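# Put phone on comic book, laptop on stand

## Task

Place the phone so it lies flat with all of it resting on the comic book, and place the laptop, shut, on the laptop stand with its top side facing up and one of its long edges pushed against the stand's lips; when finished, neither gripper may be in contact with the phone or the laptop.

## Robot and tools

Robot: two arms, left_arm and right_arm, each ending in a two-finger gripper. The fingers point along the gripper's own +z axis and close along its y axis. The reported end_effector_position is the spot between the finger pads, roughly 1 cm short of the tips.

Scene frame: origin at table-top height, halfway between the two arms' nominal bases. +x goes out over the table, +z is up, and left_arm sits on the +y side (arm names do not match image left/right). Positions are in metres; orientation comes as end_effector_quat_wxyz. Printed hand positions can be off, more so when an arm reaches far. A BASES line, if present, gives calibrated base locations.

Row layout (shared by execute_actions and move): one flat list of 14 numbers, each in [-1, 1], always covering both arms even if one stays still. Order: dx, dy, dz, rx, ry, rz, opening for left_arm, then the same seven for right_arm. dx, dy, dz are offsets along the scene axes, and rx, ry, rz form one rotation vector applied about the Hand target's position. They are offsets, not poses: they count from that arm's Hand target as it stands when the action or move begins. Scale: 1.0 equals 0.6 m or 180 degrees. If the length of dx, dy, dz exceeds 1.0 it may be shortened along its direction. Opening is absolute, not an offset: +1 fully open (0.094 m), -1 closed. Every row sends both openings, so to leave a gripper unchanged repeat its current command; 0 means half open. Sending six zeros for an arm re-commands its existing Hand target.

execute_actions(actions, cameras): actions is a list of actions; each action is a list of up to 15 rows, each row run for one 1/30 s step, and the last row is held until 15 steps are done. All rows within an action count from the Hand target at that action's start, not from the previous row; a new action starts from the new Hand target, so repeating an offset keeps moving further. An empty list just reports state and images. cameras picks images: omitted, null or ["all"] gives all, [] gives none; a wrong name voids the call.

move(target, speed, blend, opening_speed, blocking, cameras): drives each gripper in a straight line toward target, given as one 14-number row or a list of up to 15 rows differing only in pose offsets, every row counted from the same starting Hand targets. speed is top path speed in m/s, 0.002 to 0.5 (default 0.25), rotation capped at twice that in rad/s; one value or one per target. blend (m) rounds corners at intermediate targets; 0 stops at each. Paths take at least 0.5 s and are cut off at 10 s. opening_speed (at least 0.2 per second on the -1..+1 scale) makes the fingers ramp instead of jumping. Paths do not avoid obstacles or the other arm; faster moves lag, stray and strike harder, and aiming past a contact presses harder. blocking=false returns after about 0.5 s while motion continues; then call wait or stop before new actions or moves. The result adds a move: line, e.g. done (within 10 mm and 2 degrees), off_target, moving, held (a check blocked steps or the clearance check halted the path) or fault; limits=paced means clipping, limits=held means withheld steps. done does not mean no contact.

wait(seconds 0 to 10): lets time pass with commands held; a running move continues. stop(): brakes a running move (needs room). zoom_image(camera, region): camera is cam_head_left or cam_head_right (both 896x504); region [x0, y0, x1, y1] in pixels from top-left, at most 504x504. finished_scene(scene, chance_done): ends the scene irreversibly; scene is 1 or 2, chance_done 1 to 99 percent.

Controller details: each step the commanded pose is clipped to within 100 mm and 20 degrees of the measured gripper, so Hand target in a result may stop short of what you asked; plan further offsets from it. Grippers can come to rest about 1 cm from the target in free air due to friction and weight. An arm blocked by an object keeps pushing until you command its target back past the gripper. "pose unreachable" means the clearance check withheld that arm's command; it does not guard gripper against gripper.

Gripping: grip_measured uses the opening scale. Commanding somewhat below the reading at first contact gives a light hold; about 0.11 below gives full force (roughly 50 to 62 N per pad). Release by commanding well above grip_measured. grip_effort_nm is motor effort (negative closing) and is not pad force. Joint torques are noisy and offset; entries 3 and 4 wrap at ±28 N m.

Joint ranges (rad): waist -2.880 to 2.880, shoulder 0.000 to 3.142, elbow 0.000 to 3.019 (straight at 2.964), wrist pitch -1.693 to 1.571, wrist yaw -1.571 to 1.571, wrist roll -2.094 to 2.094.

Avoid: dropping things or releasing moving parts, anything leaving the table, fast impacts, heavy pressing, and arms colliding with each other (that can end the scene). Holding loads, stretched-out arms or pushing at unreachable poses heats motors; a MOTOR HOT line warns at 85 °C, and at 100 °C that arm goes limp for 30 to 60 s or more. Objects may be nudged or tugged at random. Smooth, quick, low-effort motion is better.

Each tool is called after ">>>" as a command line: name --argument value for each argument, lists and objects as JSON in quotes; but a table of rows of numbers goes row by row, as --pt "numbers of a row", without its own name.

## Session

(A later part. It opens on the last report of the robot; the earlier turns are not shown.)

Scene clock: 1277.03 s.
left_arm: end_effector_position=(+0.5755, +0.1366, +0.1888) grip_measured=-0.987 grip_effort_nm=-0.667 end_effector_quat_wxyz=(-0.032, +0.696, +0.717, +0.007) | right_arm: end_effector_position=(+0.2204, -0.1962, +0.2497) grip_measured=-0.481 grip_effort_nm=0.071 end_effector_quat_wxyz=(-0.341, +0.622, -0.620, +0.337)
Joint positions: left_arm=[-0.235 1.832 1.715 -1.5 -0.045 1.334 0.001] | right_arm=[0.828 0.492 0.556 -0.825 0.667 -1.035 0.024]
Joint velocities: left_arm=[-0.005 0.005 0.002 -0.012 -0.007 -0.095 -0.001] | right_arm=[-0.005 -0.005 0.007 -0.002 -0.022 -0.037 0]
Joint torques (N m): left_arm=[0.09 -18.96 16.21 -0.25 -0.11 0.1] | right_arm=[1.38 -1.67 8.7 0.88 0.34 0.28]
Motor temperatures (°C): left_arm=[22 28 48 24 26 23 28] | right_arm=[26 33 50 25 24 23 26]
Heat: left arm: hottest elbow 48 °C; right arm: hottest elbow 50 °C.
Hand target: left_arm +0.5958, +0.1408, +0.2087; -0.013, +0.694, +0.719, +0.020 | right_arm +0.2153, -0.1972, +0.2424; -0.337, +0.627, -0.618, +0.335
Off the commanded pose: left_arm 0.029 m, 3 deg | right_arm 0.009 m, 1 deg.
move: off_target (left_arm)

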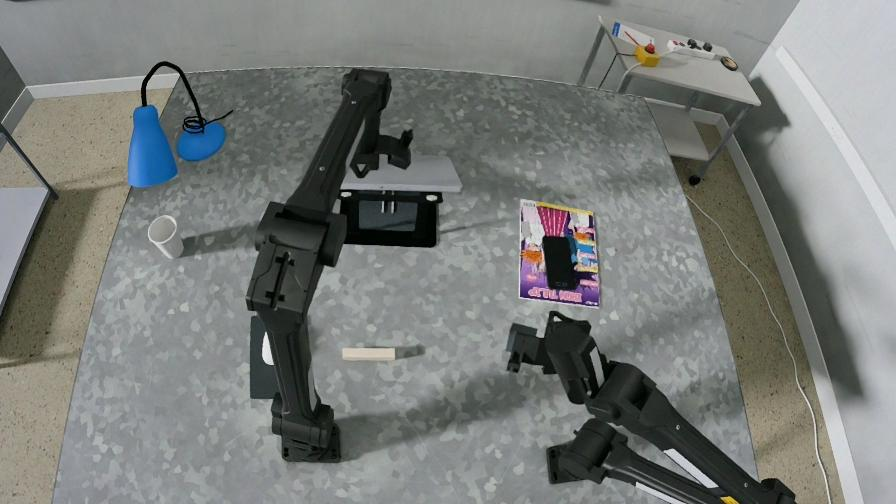

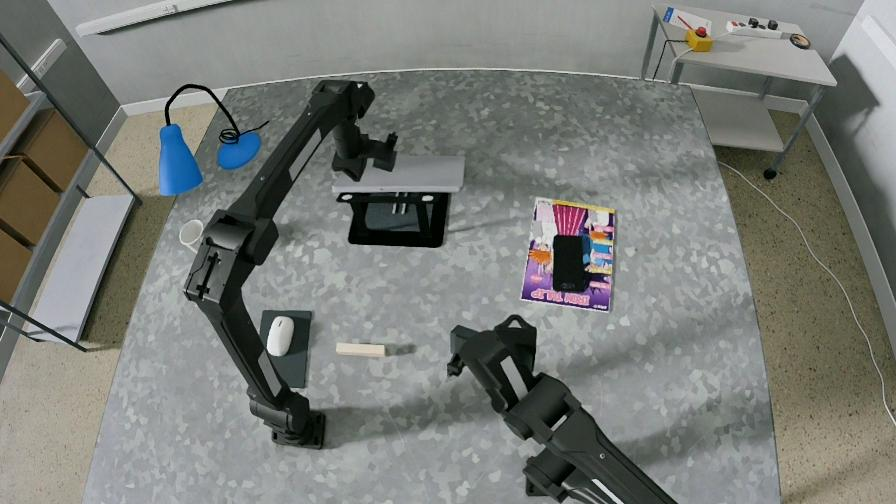

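>>> move --pt "0 0 -0.083 0 0 0 -1 0 0 0 0 0 0 -0.48" --speed '[0.04]'

>>> zoom_image --camera "cam_head_left" --region '[310, 130, 480, 250]'

>>> zoom_image --camera "cam_head_right" --region '[310, 130, 480, 250]'

Scene clock: 1281.53 s.
left_arm: end_effector_position=(+0.5928, +0.1331, +0.1677) grip_measured=-0.987 grip_effort_nm=-0.667 end_effector_quat_wxyz=(-0.009, +0.696, +0.718, +0.021) | right_arm: end_effector_position=(+0.2204, -0.1962, +0.2497) grip_measured=-0.481 grip_effort_nm=0.071 end_effector_quat_wxyz=(-0.341, +0.622, -0.620, +0.337)
Joint positions: left_arm=[-0.235 1.851 1.688 -1.399 -0.046 1.334 0.001] | right_arm=[0.828 0.492 0.556 -0.825 0.667 -1.035 0.024]
Joint velocities: left_arm=[-0.005 0.005 -0.002 -0.012 -0.037 0.022 -0.001] | right_arm=[-0.015 -0.005 0.002 -0.007 0.022 0.037 -0.001]
Joint torques (N m): left_arm=[-0.73 -19.31 9.22 0.75 -0.1 0.08] | right_arm=[1.49 -1.73 8.66 0.88 0.35 0.28]
Motor temperatures (°C): left_arm=[22 28 49 24 26 23 28] | right_arm=[26 33 50 25 24 23 26]
Heat: left arm: hottest elbow 49 °C; right arm: hottest elbow 50 °C.
Hand target: left_arm +0.5951, +0.1405, +0.1590; -0.013, +0.694, +0.719, +0.020 | right_arm +0.2153, -0.1972, +0.2424; -0.337, +0.627, -0.618, +0.335
Off the commanded pose: left_arm 0.012 m, 0 deg | right_arm 0.009 m, 1 deg.
move: off_target (left_arm)

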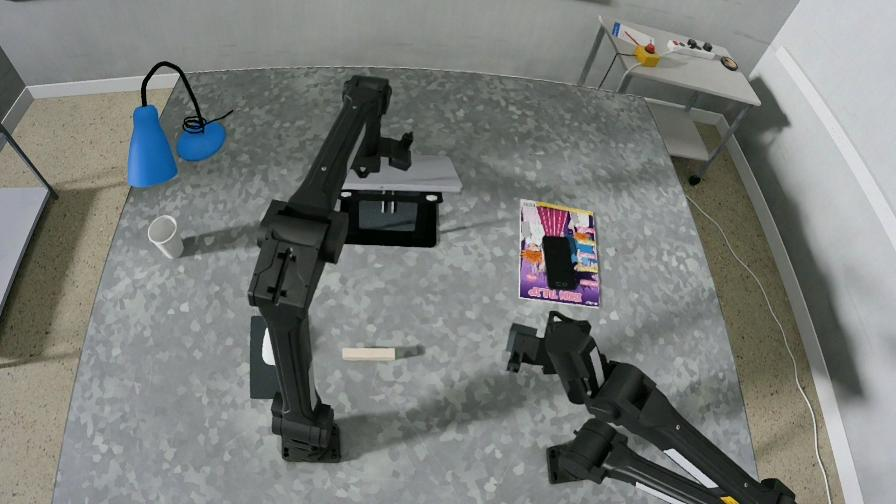

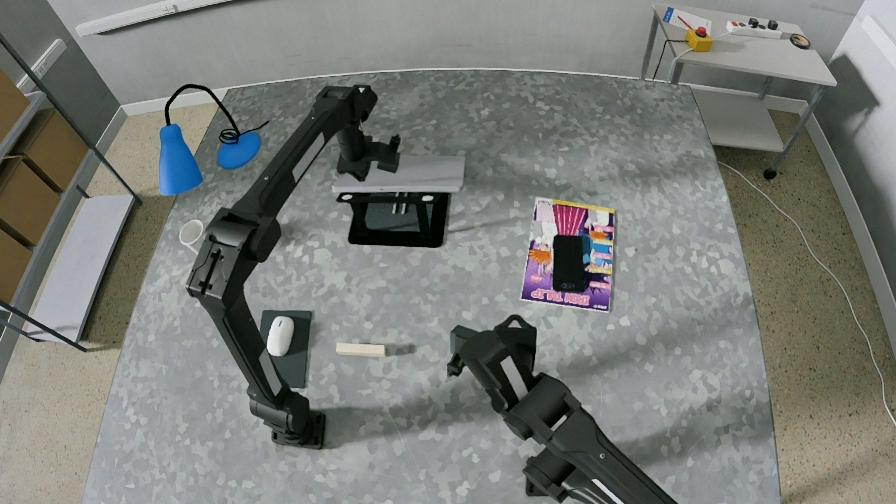

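Scaled by 2.965.

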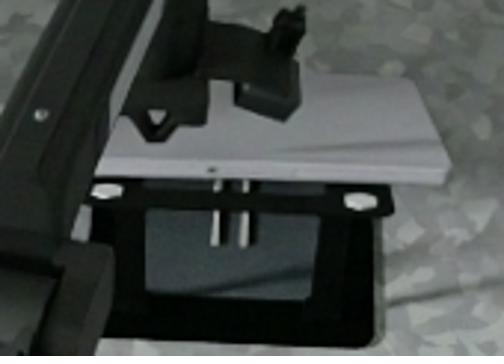

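Scaled by 2.965.

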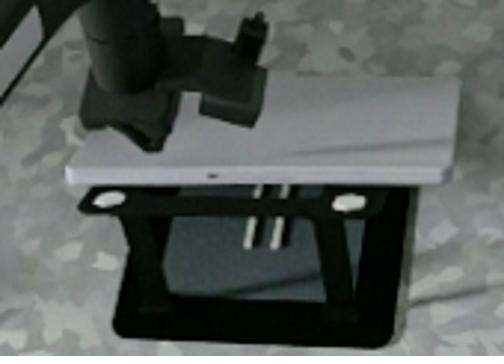

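>>> move --pt "-0.05 0 0.01 0 0 0 -1 0 0 0 0 0 0 -0.48" --speed '[0.05]'

>>> zoom_image --camera "cam_head_left" --region '[310, 130, 480, 250]'

>>> zoom_image --camera "cam_head_right" --region '[310, 130, 480, 250]'

Scene clock: 1285.87 s.
left_arm: end_effector_position=(+0.5660, +0.1387, +0.1545) grip_measured=-0.987 grip_effort_nm=-0.667 end_effector_quat_wxyz=(-0.024, +0.696, +0.718, +0.012) | right_arm: end_effector_position=(+0.2204, -0.1962, +0.2497) grip_measured=-0.481 grip_effort_nm=0.066 end_effector_quat_wxyz=(-0.341, +0.622, -0.620, +0.337)
Joint positions: left_arm=[-0.235 1.809 1.591 -1.381 -0.046 1.334 0.001] | right_arm=[0.828 0.492 0.556 -0.825 0.667 -1.035 0.024]
Joint velocities: left_arm=[-0.015 0.005 -0.012 -0.002 0.11 0.007 0] | right_arm=[-0.015 -0.005 -0.012 -0.017 0.007 -0.022 0]
Joint torques (N m): left_arm=[-1.08 -21.13 9.02 0.54 -0.07 -0.02] | right_arm=[1.44 -1.73 8.66 0.87 0.34 0.29]
Motor temperatures (°C): left_arm=[22 28 48 24 26 23 28] | right_arm=[26 33 50 25 24 23 26]
Heat: left arm: hottest elbow 48 °C; right arm: hottest elbow 50 °C.
Hand target: left_arm +0.5652, +0.1409, +0.1653; -0.012, +0.694, +0.719, +0.020 | right_arm +0.2153, -0.1972, +0.2424; -0.337, +0.627, -0.618, +0.335
Off the commanded pose: left_arm 0.011 m, 2 deg | right_arm 0.009 m, 1 deg.
move: off_target (left_arm)

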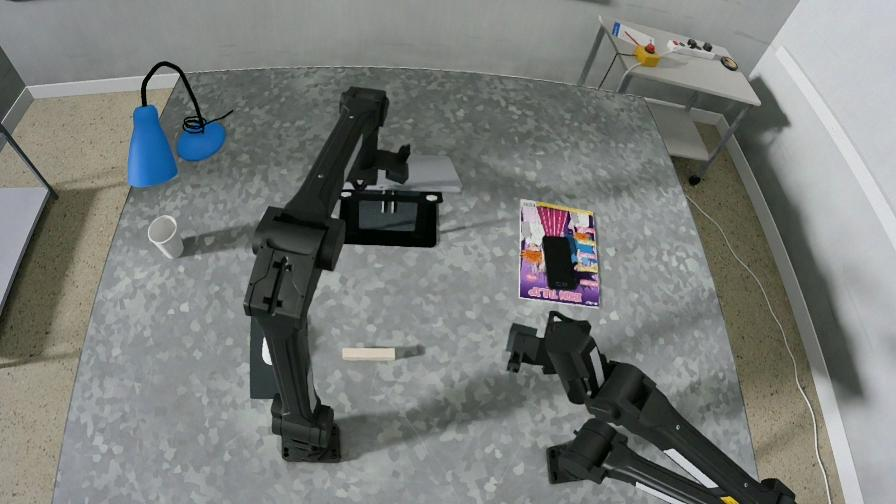

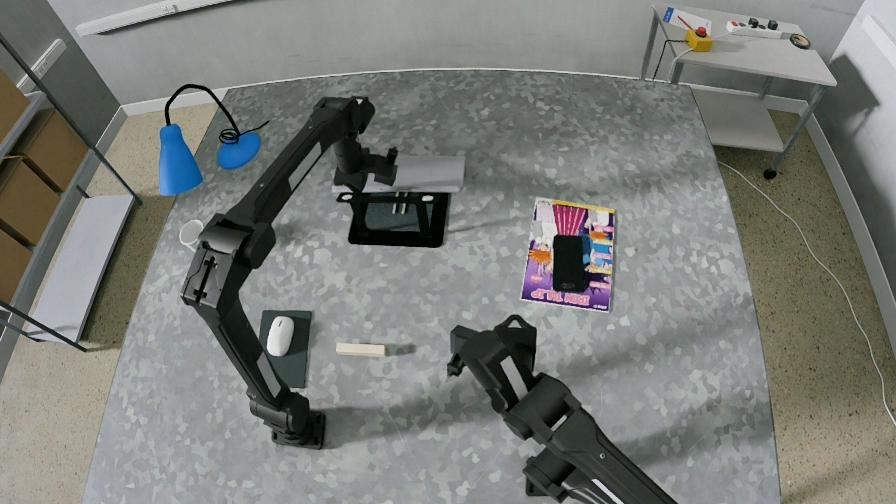

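Scaled by 2.965.

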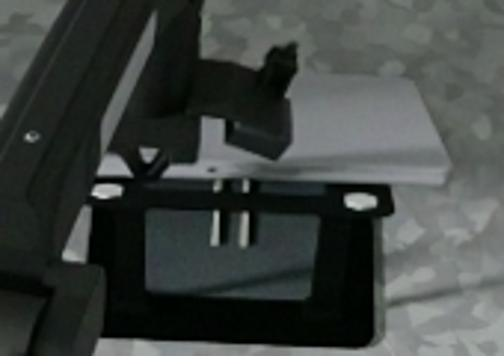

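Scaled by 2.965.

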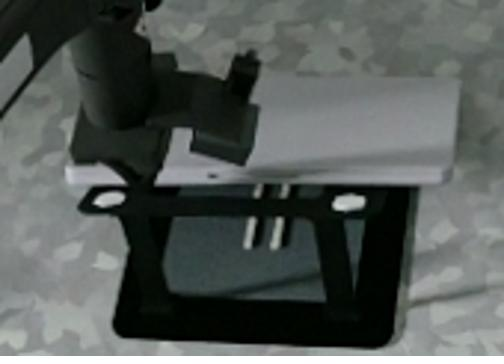

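>>> move --pt "0.016 0 -0.01 0 0 0 -1 0 0 0 0 0 0 -0.48" --pt "0.016 0 -0.045 0 0 0 -1 0 0 0 0 0 0 -0.48" --speed '[0.04,0.04]'

>>> zoom_image --camera "cam_head_left" --region '[310, 130, 480, 250]'

>>> zoom_image --camera "cam_head_right" --region '[310, 130, 480, 250]'

Scene clock: 1290.47 s.
left_arm: end_effector_position=(+0.5734, +0.1371, +0.1474) grip_measured=-0.987 grip_effort_nm=-0.662 end_effector_quat_wxyz=(-0.008, +0.696, +0.718, +0.022) | right_arm: end_effector_position=(+0.2204, -0.1962, +0.2497) grip_measured=-0.481 grip_effort_nm=0.066 end_effector_quat_wxyz=(-0.341, +0.622, -0.620, +0.337)
Joint positions: left_arm=[-0.235 1.809 1.573 -1.325 -0.046 1.334 0.001] | right_arm=[0.828 0.492 0.556 -0.825 0.667 -1.035 0.024]
Joint velocities: left_arm=[0.005 -0.015 0.002 0.017 0.051 -0.022 -0.001] | right_arm=[0.005 -0.015 0.002 0.002 -0.007 0.022 0]
Joint torques (N m): left_arm=[-1.03 -17.79 9.09 0.5 -0.09 0] | right_arm=[1.44 -1.79 8.68 0.87 0.34 0.28]
Motor temperatures (°C): left_arm=[22 28 48 23 26 23 28] | right_arm=[26 33 50 25 24 23 26]
Heat: left arm: hottest elbow 48 °C; right arm: hottest elbow 50 °C.
Hand target: left_arm +0.5743, +0.1407, +0.1382; -0.013, +0.694, +0.719, +0.020 | right_arm +0.2153, -0.1972, +0.2424; -0.337, +0.627, -0.618, +0.335
Off the commanded pose: left_arm 0.010 m, 1 deg | right_arm 0.009 m, 1 deg.
move: done

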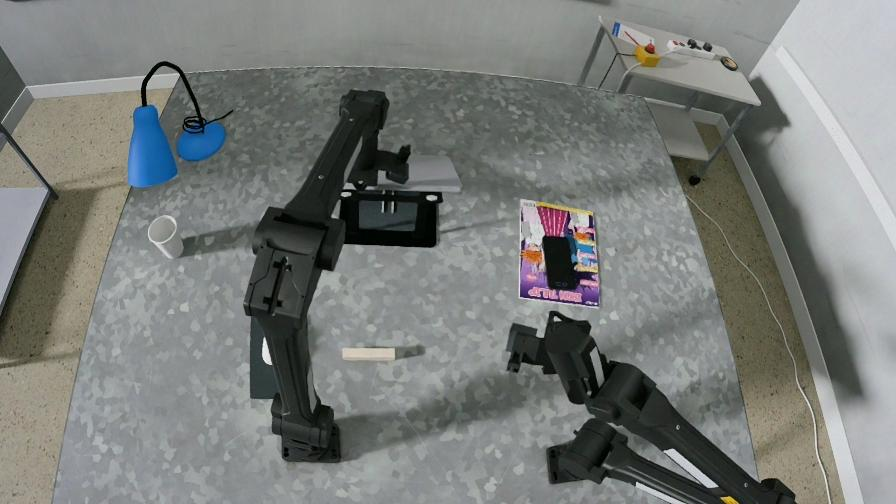

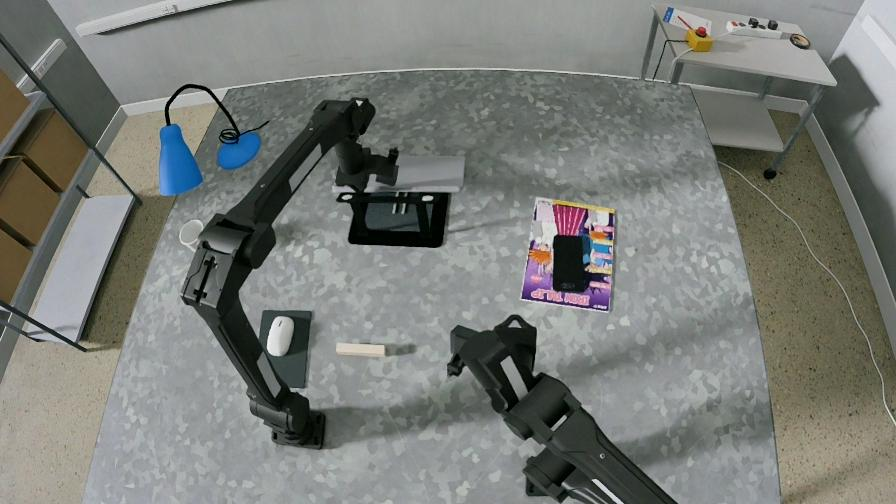

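Scaled by 2.965.

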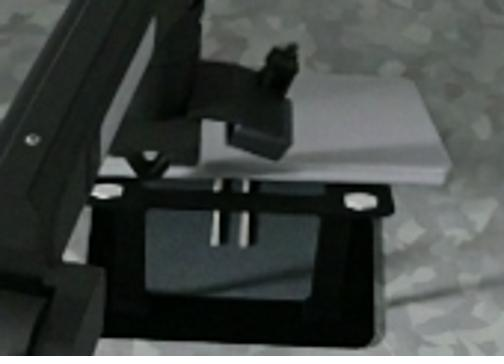

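Scaled by 2.965.

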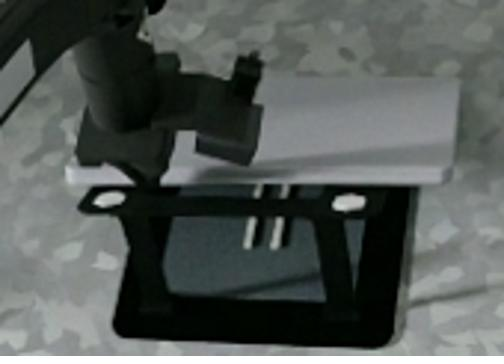

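>>> move --pt "0.0 0 -0.02 0 0 0 -1 0 0 0 0 0 0 -0.48" --pt "0.05 0 -0.02 0 0 0 -1 0 0 0 0 0 0 -0.48" --speed '[0.04,0.03]'

>>> zoom_image --camera "cam_head_left" --region '[310, 130, 480, 250]'

>>> zoom_image --camera "cam_head_right" --region '[310, 130, 480, 250]'

Scene clock: 1294.90 s.
left_arm: end_effector_position=(+0.5789, +0.1344, +0.1263) grip_measured=-0.987 grip_effort_nm=-0.662 end_effector_quat_wxyz=(-0.021, +0.697, +0.717, +0.009) | right_arm: end_effector_position=(+0.2204, -0.1962, +0.2497) grip_measured=-0.481 grip_effort_nm=0.066 end_effector_quat_wxyz=(-0.341, +0.622, -0.620, +0.337)
Joint positions: left_arm=[-0.235 1.86 1.59 -1.326 -0.037 1.336 0.001] | right_arm=[0.828 0.492 0.556 -0.825 0.667 -1.035 0.024]
Joint velocities: left_arm=[-0.015 0.005 0.007 -0.017 -0.051 -0.095 0] | right_arm=[-0.024 -0.005 0.007 -0.012 0.007 -0.022 0]
Joint torques (N m): left_arm=[-0.44 -15.74 15.13 0.58 -0.35 0.08] | right_arm=[1.49 -1.73 8.68 0.87 0.35 0.28]
Motor temperatures (°C): left_arm=[22 28 47 23 26 23 28] | right_arm=[26 33 50 25 24 23 26]
Heat: left arm: hottest elbow 47 °C; right arm: hottest elbow 50 °C.
Hand target: left_arm +0.6042, +0.1403, +0.1260; -0.013, +0.694, +0.719, +0.020 | right_arm +0.2153, -0.1972, +0.2424; -0.337, +0.627, -0.618, +0.335
Off the commanded pose: left_arm 0.026 m, 2 deg | right_arm 0.009 m, 1 deg.
move: off_target (left_arm)

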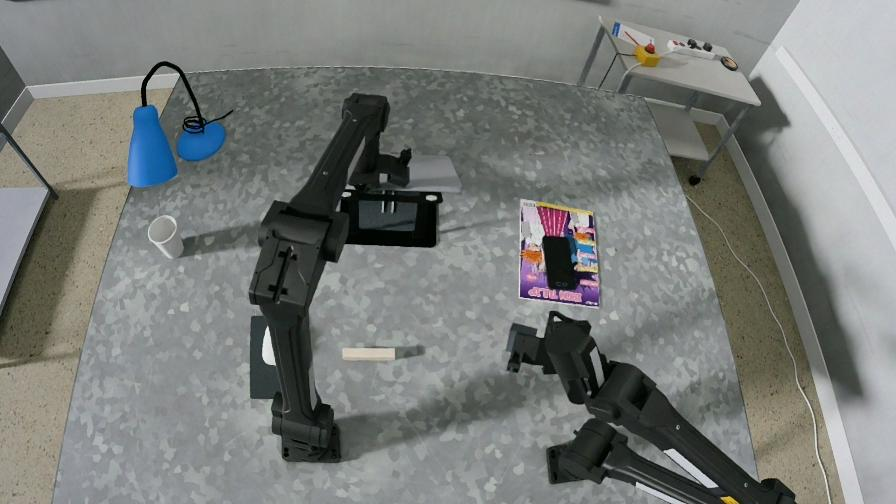

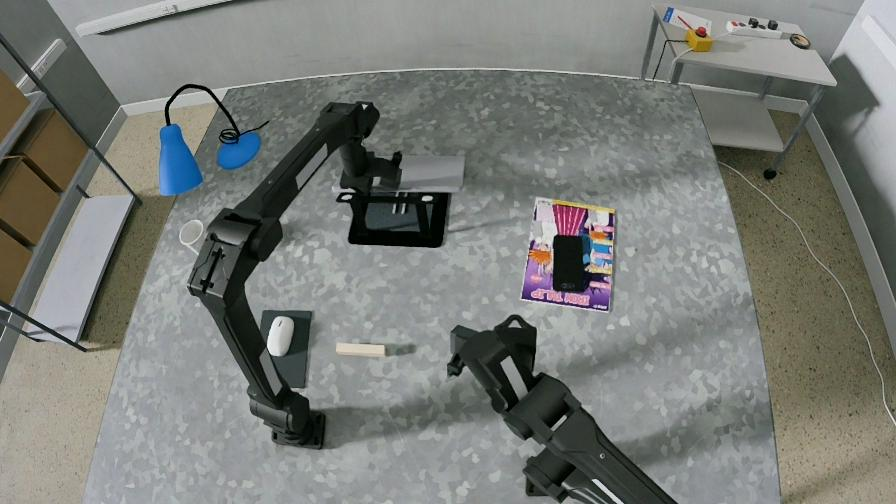

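Scaled by 2.965.

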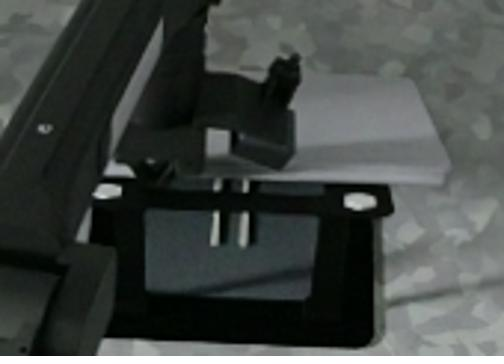

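Scaled by 2.965.

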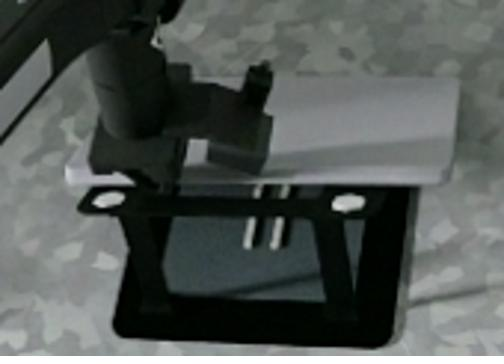

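>>> move --pt "0.04 0 0.0 0 0 0 -1 0 0 0 0 0 0 -0.48" --speed '[0.03]'

>>> zoom_image --camera "cam_head_left" --region '[310, 130, 480, 250]'

>>> zoom_image --camera "cam_head_right" --region '[310, 130, 480, 250]'

Scene clock: 1299.43 s.
left_arm: end_effector_position=(+0.5845, +0.1333, +0.1221) grip_measured=-0.987 grip_effort_nm=-0.662 end_effector_quat_wxyz=(-0.043, +0.700, +0.713, -0.005) | right_arm: end_effector_position=(+0.2204, -0.1962, +0.2497) grip_measured=-0.481 grip_effort_nm=0.066 end_effector_quat_wxyz=(-0.341, +0.622, -0.620, +0.337)
Joint positions: left_arm=[-0.235 1.911 1.653 -1.39 -0.037 1.344 0.001] | right_arm=[0.828 0.492 0.556 -0.825 0.667 -1.035 0.024]
Joint velocities: left_arm=[-0.015 0.005 0.007 0.007 -0.007 -0.007 0] | right_arm=[-0.015 0.005 0.007 -0.002 -0.066 0.022 -0.001]
Joint torques (N m): left_arm=[-0.21 -16.73 17.39 1.52 -0.45 0.12] | right_arm=[1.49 -1.79 8.66 0.91 0.35 0.27]
Motor temperatures (°C): left_arm=[22 29 48 23 26 23 28] | right_arm=[26 33 50 25 24 23 26]
Heat: left arm: hottest elbow 48 °C; right arm: hottest elbow 50 °C.
Hand target: left_arm +0.6282, +0.1400, +0.1257; -0.013, +0.694, +0.719, +0.020 | right_arm +0.2153, -0.1972, +0.2424; -0.337, +0.627, -0.618, +0.335
Off the commanded pose: left_arm 0.044 m, 5 deg | right_arm 0.009 m, 1 deg.
move: off_target (left_arm)

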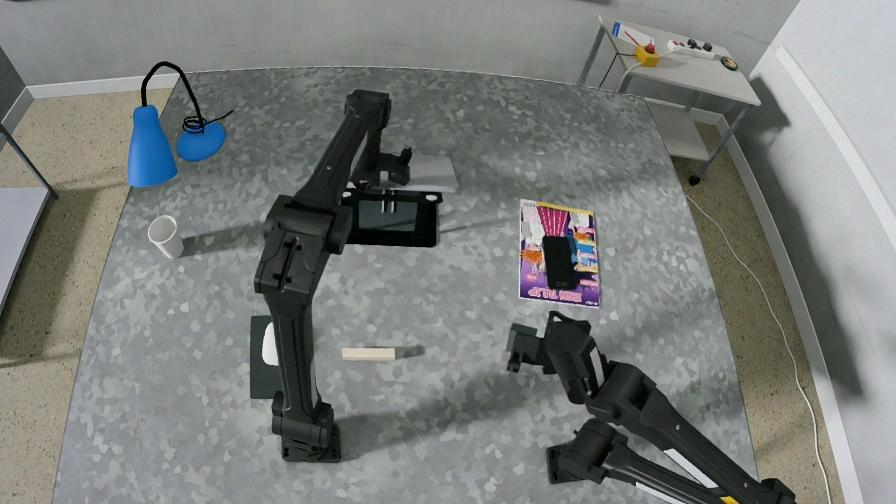

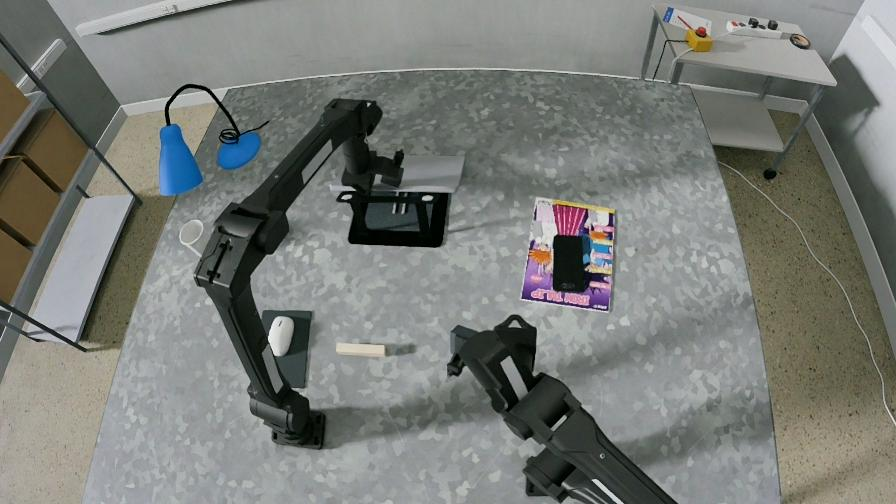

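Scaled by 2.965.

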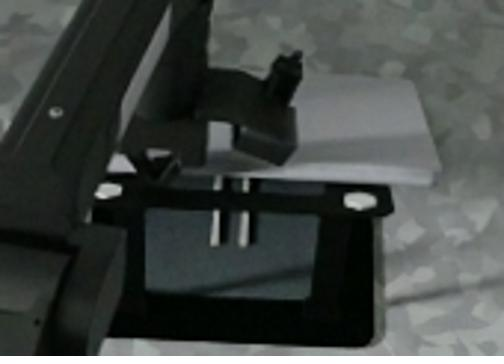

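Scaled by 2.965.

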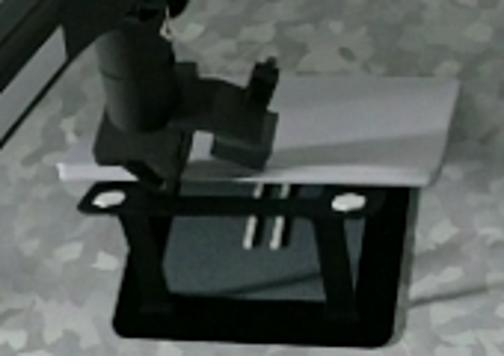

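>>> move --pt "-0.085 0 0.0 0 0 0 -1 0 0 0 0 0 0 -0.48" --pt "-0.085 0 0.2 0 0 0 -1 0 0 0 0 0 0 -0.48" --pt "-0.45 0.27 0.26 0 0 0 -1 0 0 0 0 0 0 -0.48" --speed '[0.04,0.08,0.15]'

>>> zoom_image --camera "cam_head_left" --region '[310, 130, 480, 250]'

>>> zoom_image --camera "cam_head_right" --region '[310, 130, 480, 250]'

Scene clock: 1310.27 s.
left_arm: end_effector_position=(+0.3693, +0.3043, +0.2824) grip_measured=-0.987 grip_effort_nm=-0.667 end_effector_quat_wxyz=(-0.013, +0.695, +0.719, +0.023) | right_arm: end_effector_position=(+0.2204, -0.1962, +0.2497) grip_measured=-0.481 grip_effort_nm=0.066 end_effector_quat_wxyz=(-0.341, +0.622, -0.620, +0.337)
Joint positions: left_arm=[0.13 1.22 1.269 -1.598 -0.048 1.696 0.001] | right_arm=[0.828 0.492 0.556 -0.825 0.667 -1.035 0.024]
Joint velocities: left_arm=[-0.005 -0.005 -0.012 0.007 0.037 0.051 0] | right_arm=[-0.005 -0.015 0.002 -0.002 -0.007 -0.007 -0.002]
Joint torques (N m): left_arm=[-0.44 -10.11 9.03 -0.13 0.02 0.07] | right_arm=[1.44 -1.67 8.69 0.88 0.35 0.28]
Motor temperatures (°C): left_arm=[22 29 48 24 26 23 28] | right_arm=[26 33 50 25 24 23 26]
Heat: left arm: hottest elbow 48 °C; right arm: hottest elbow 50 °C.
Hand target: left_arm +0.3619, +0.3071, +0.2826; -0.014, +0.694, +0.719, +0.020 | right_arm +0.2153, -0.1972, +0.2424; -0.337, +0.627, -0.618, +0.335
Off the commanded pose: left_arm 0.011 m, 0 deg | right_arm 0.009 m, 1 deg.
move: off_target (left_arm)

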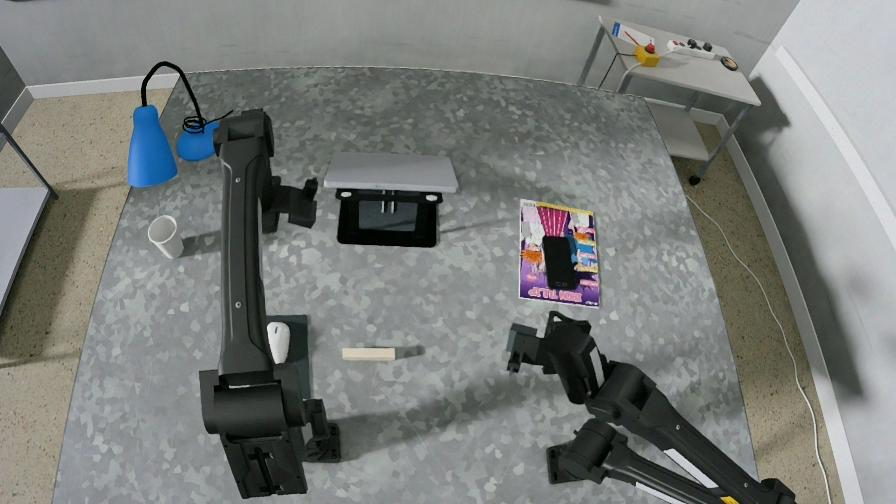

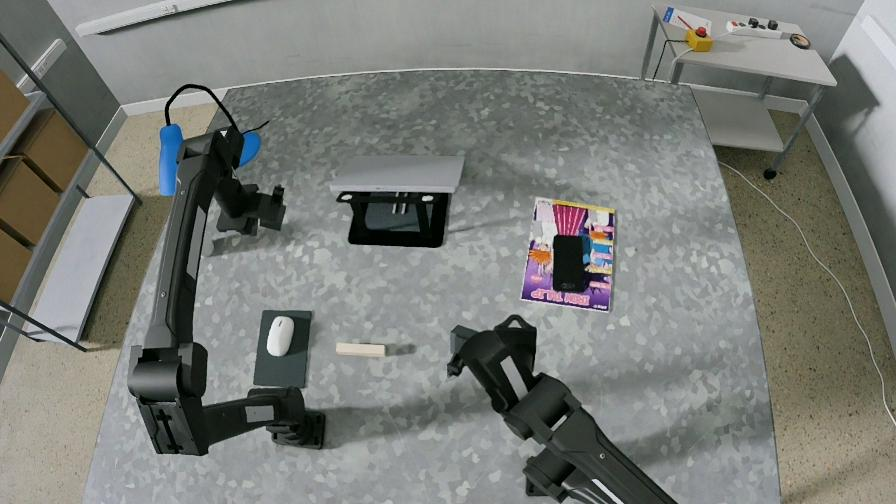

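Scaled by 2.965.

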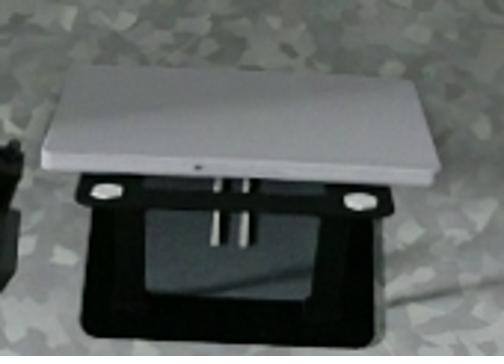

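Scaled by 2.965.

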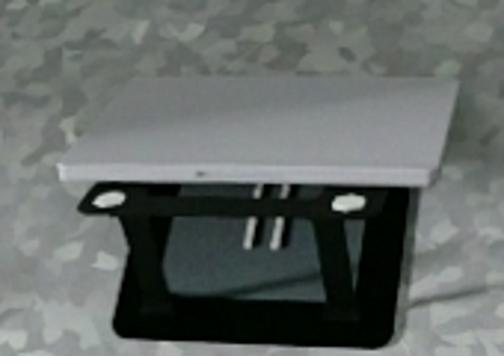

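>>> finished_scene --scene 2 --chance_done 80

The scene is finished: the task was done.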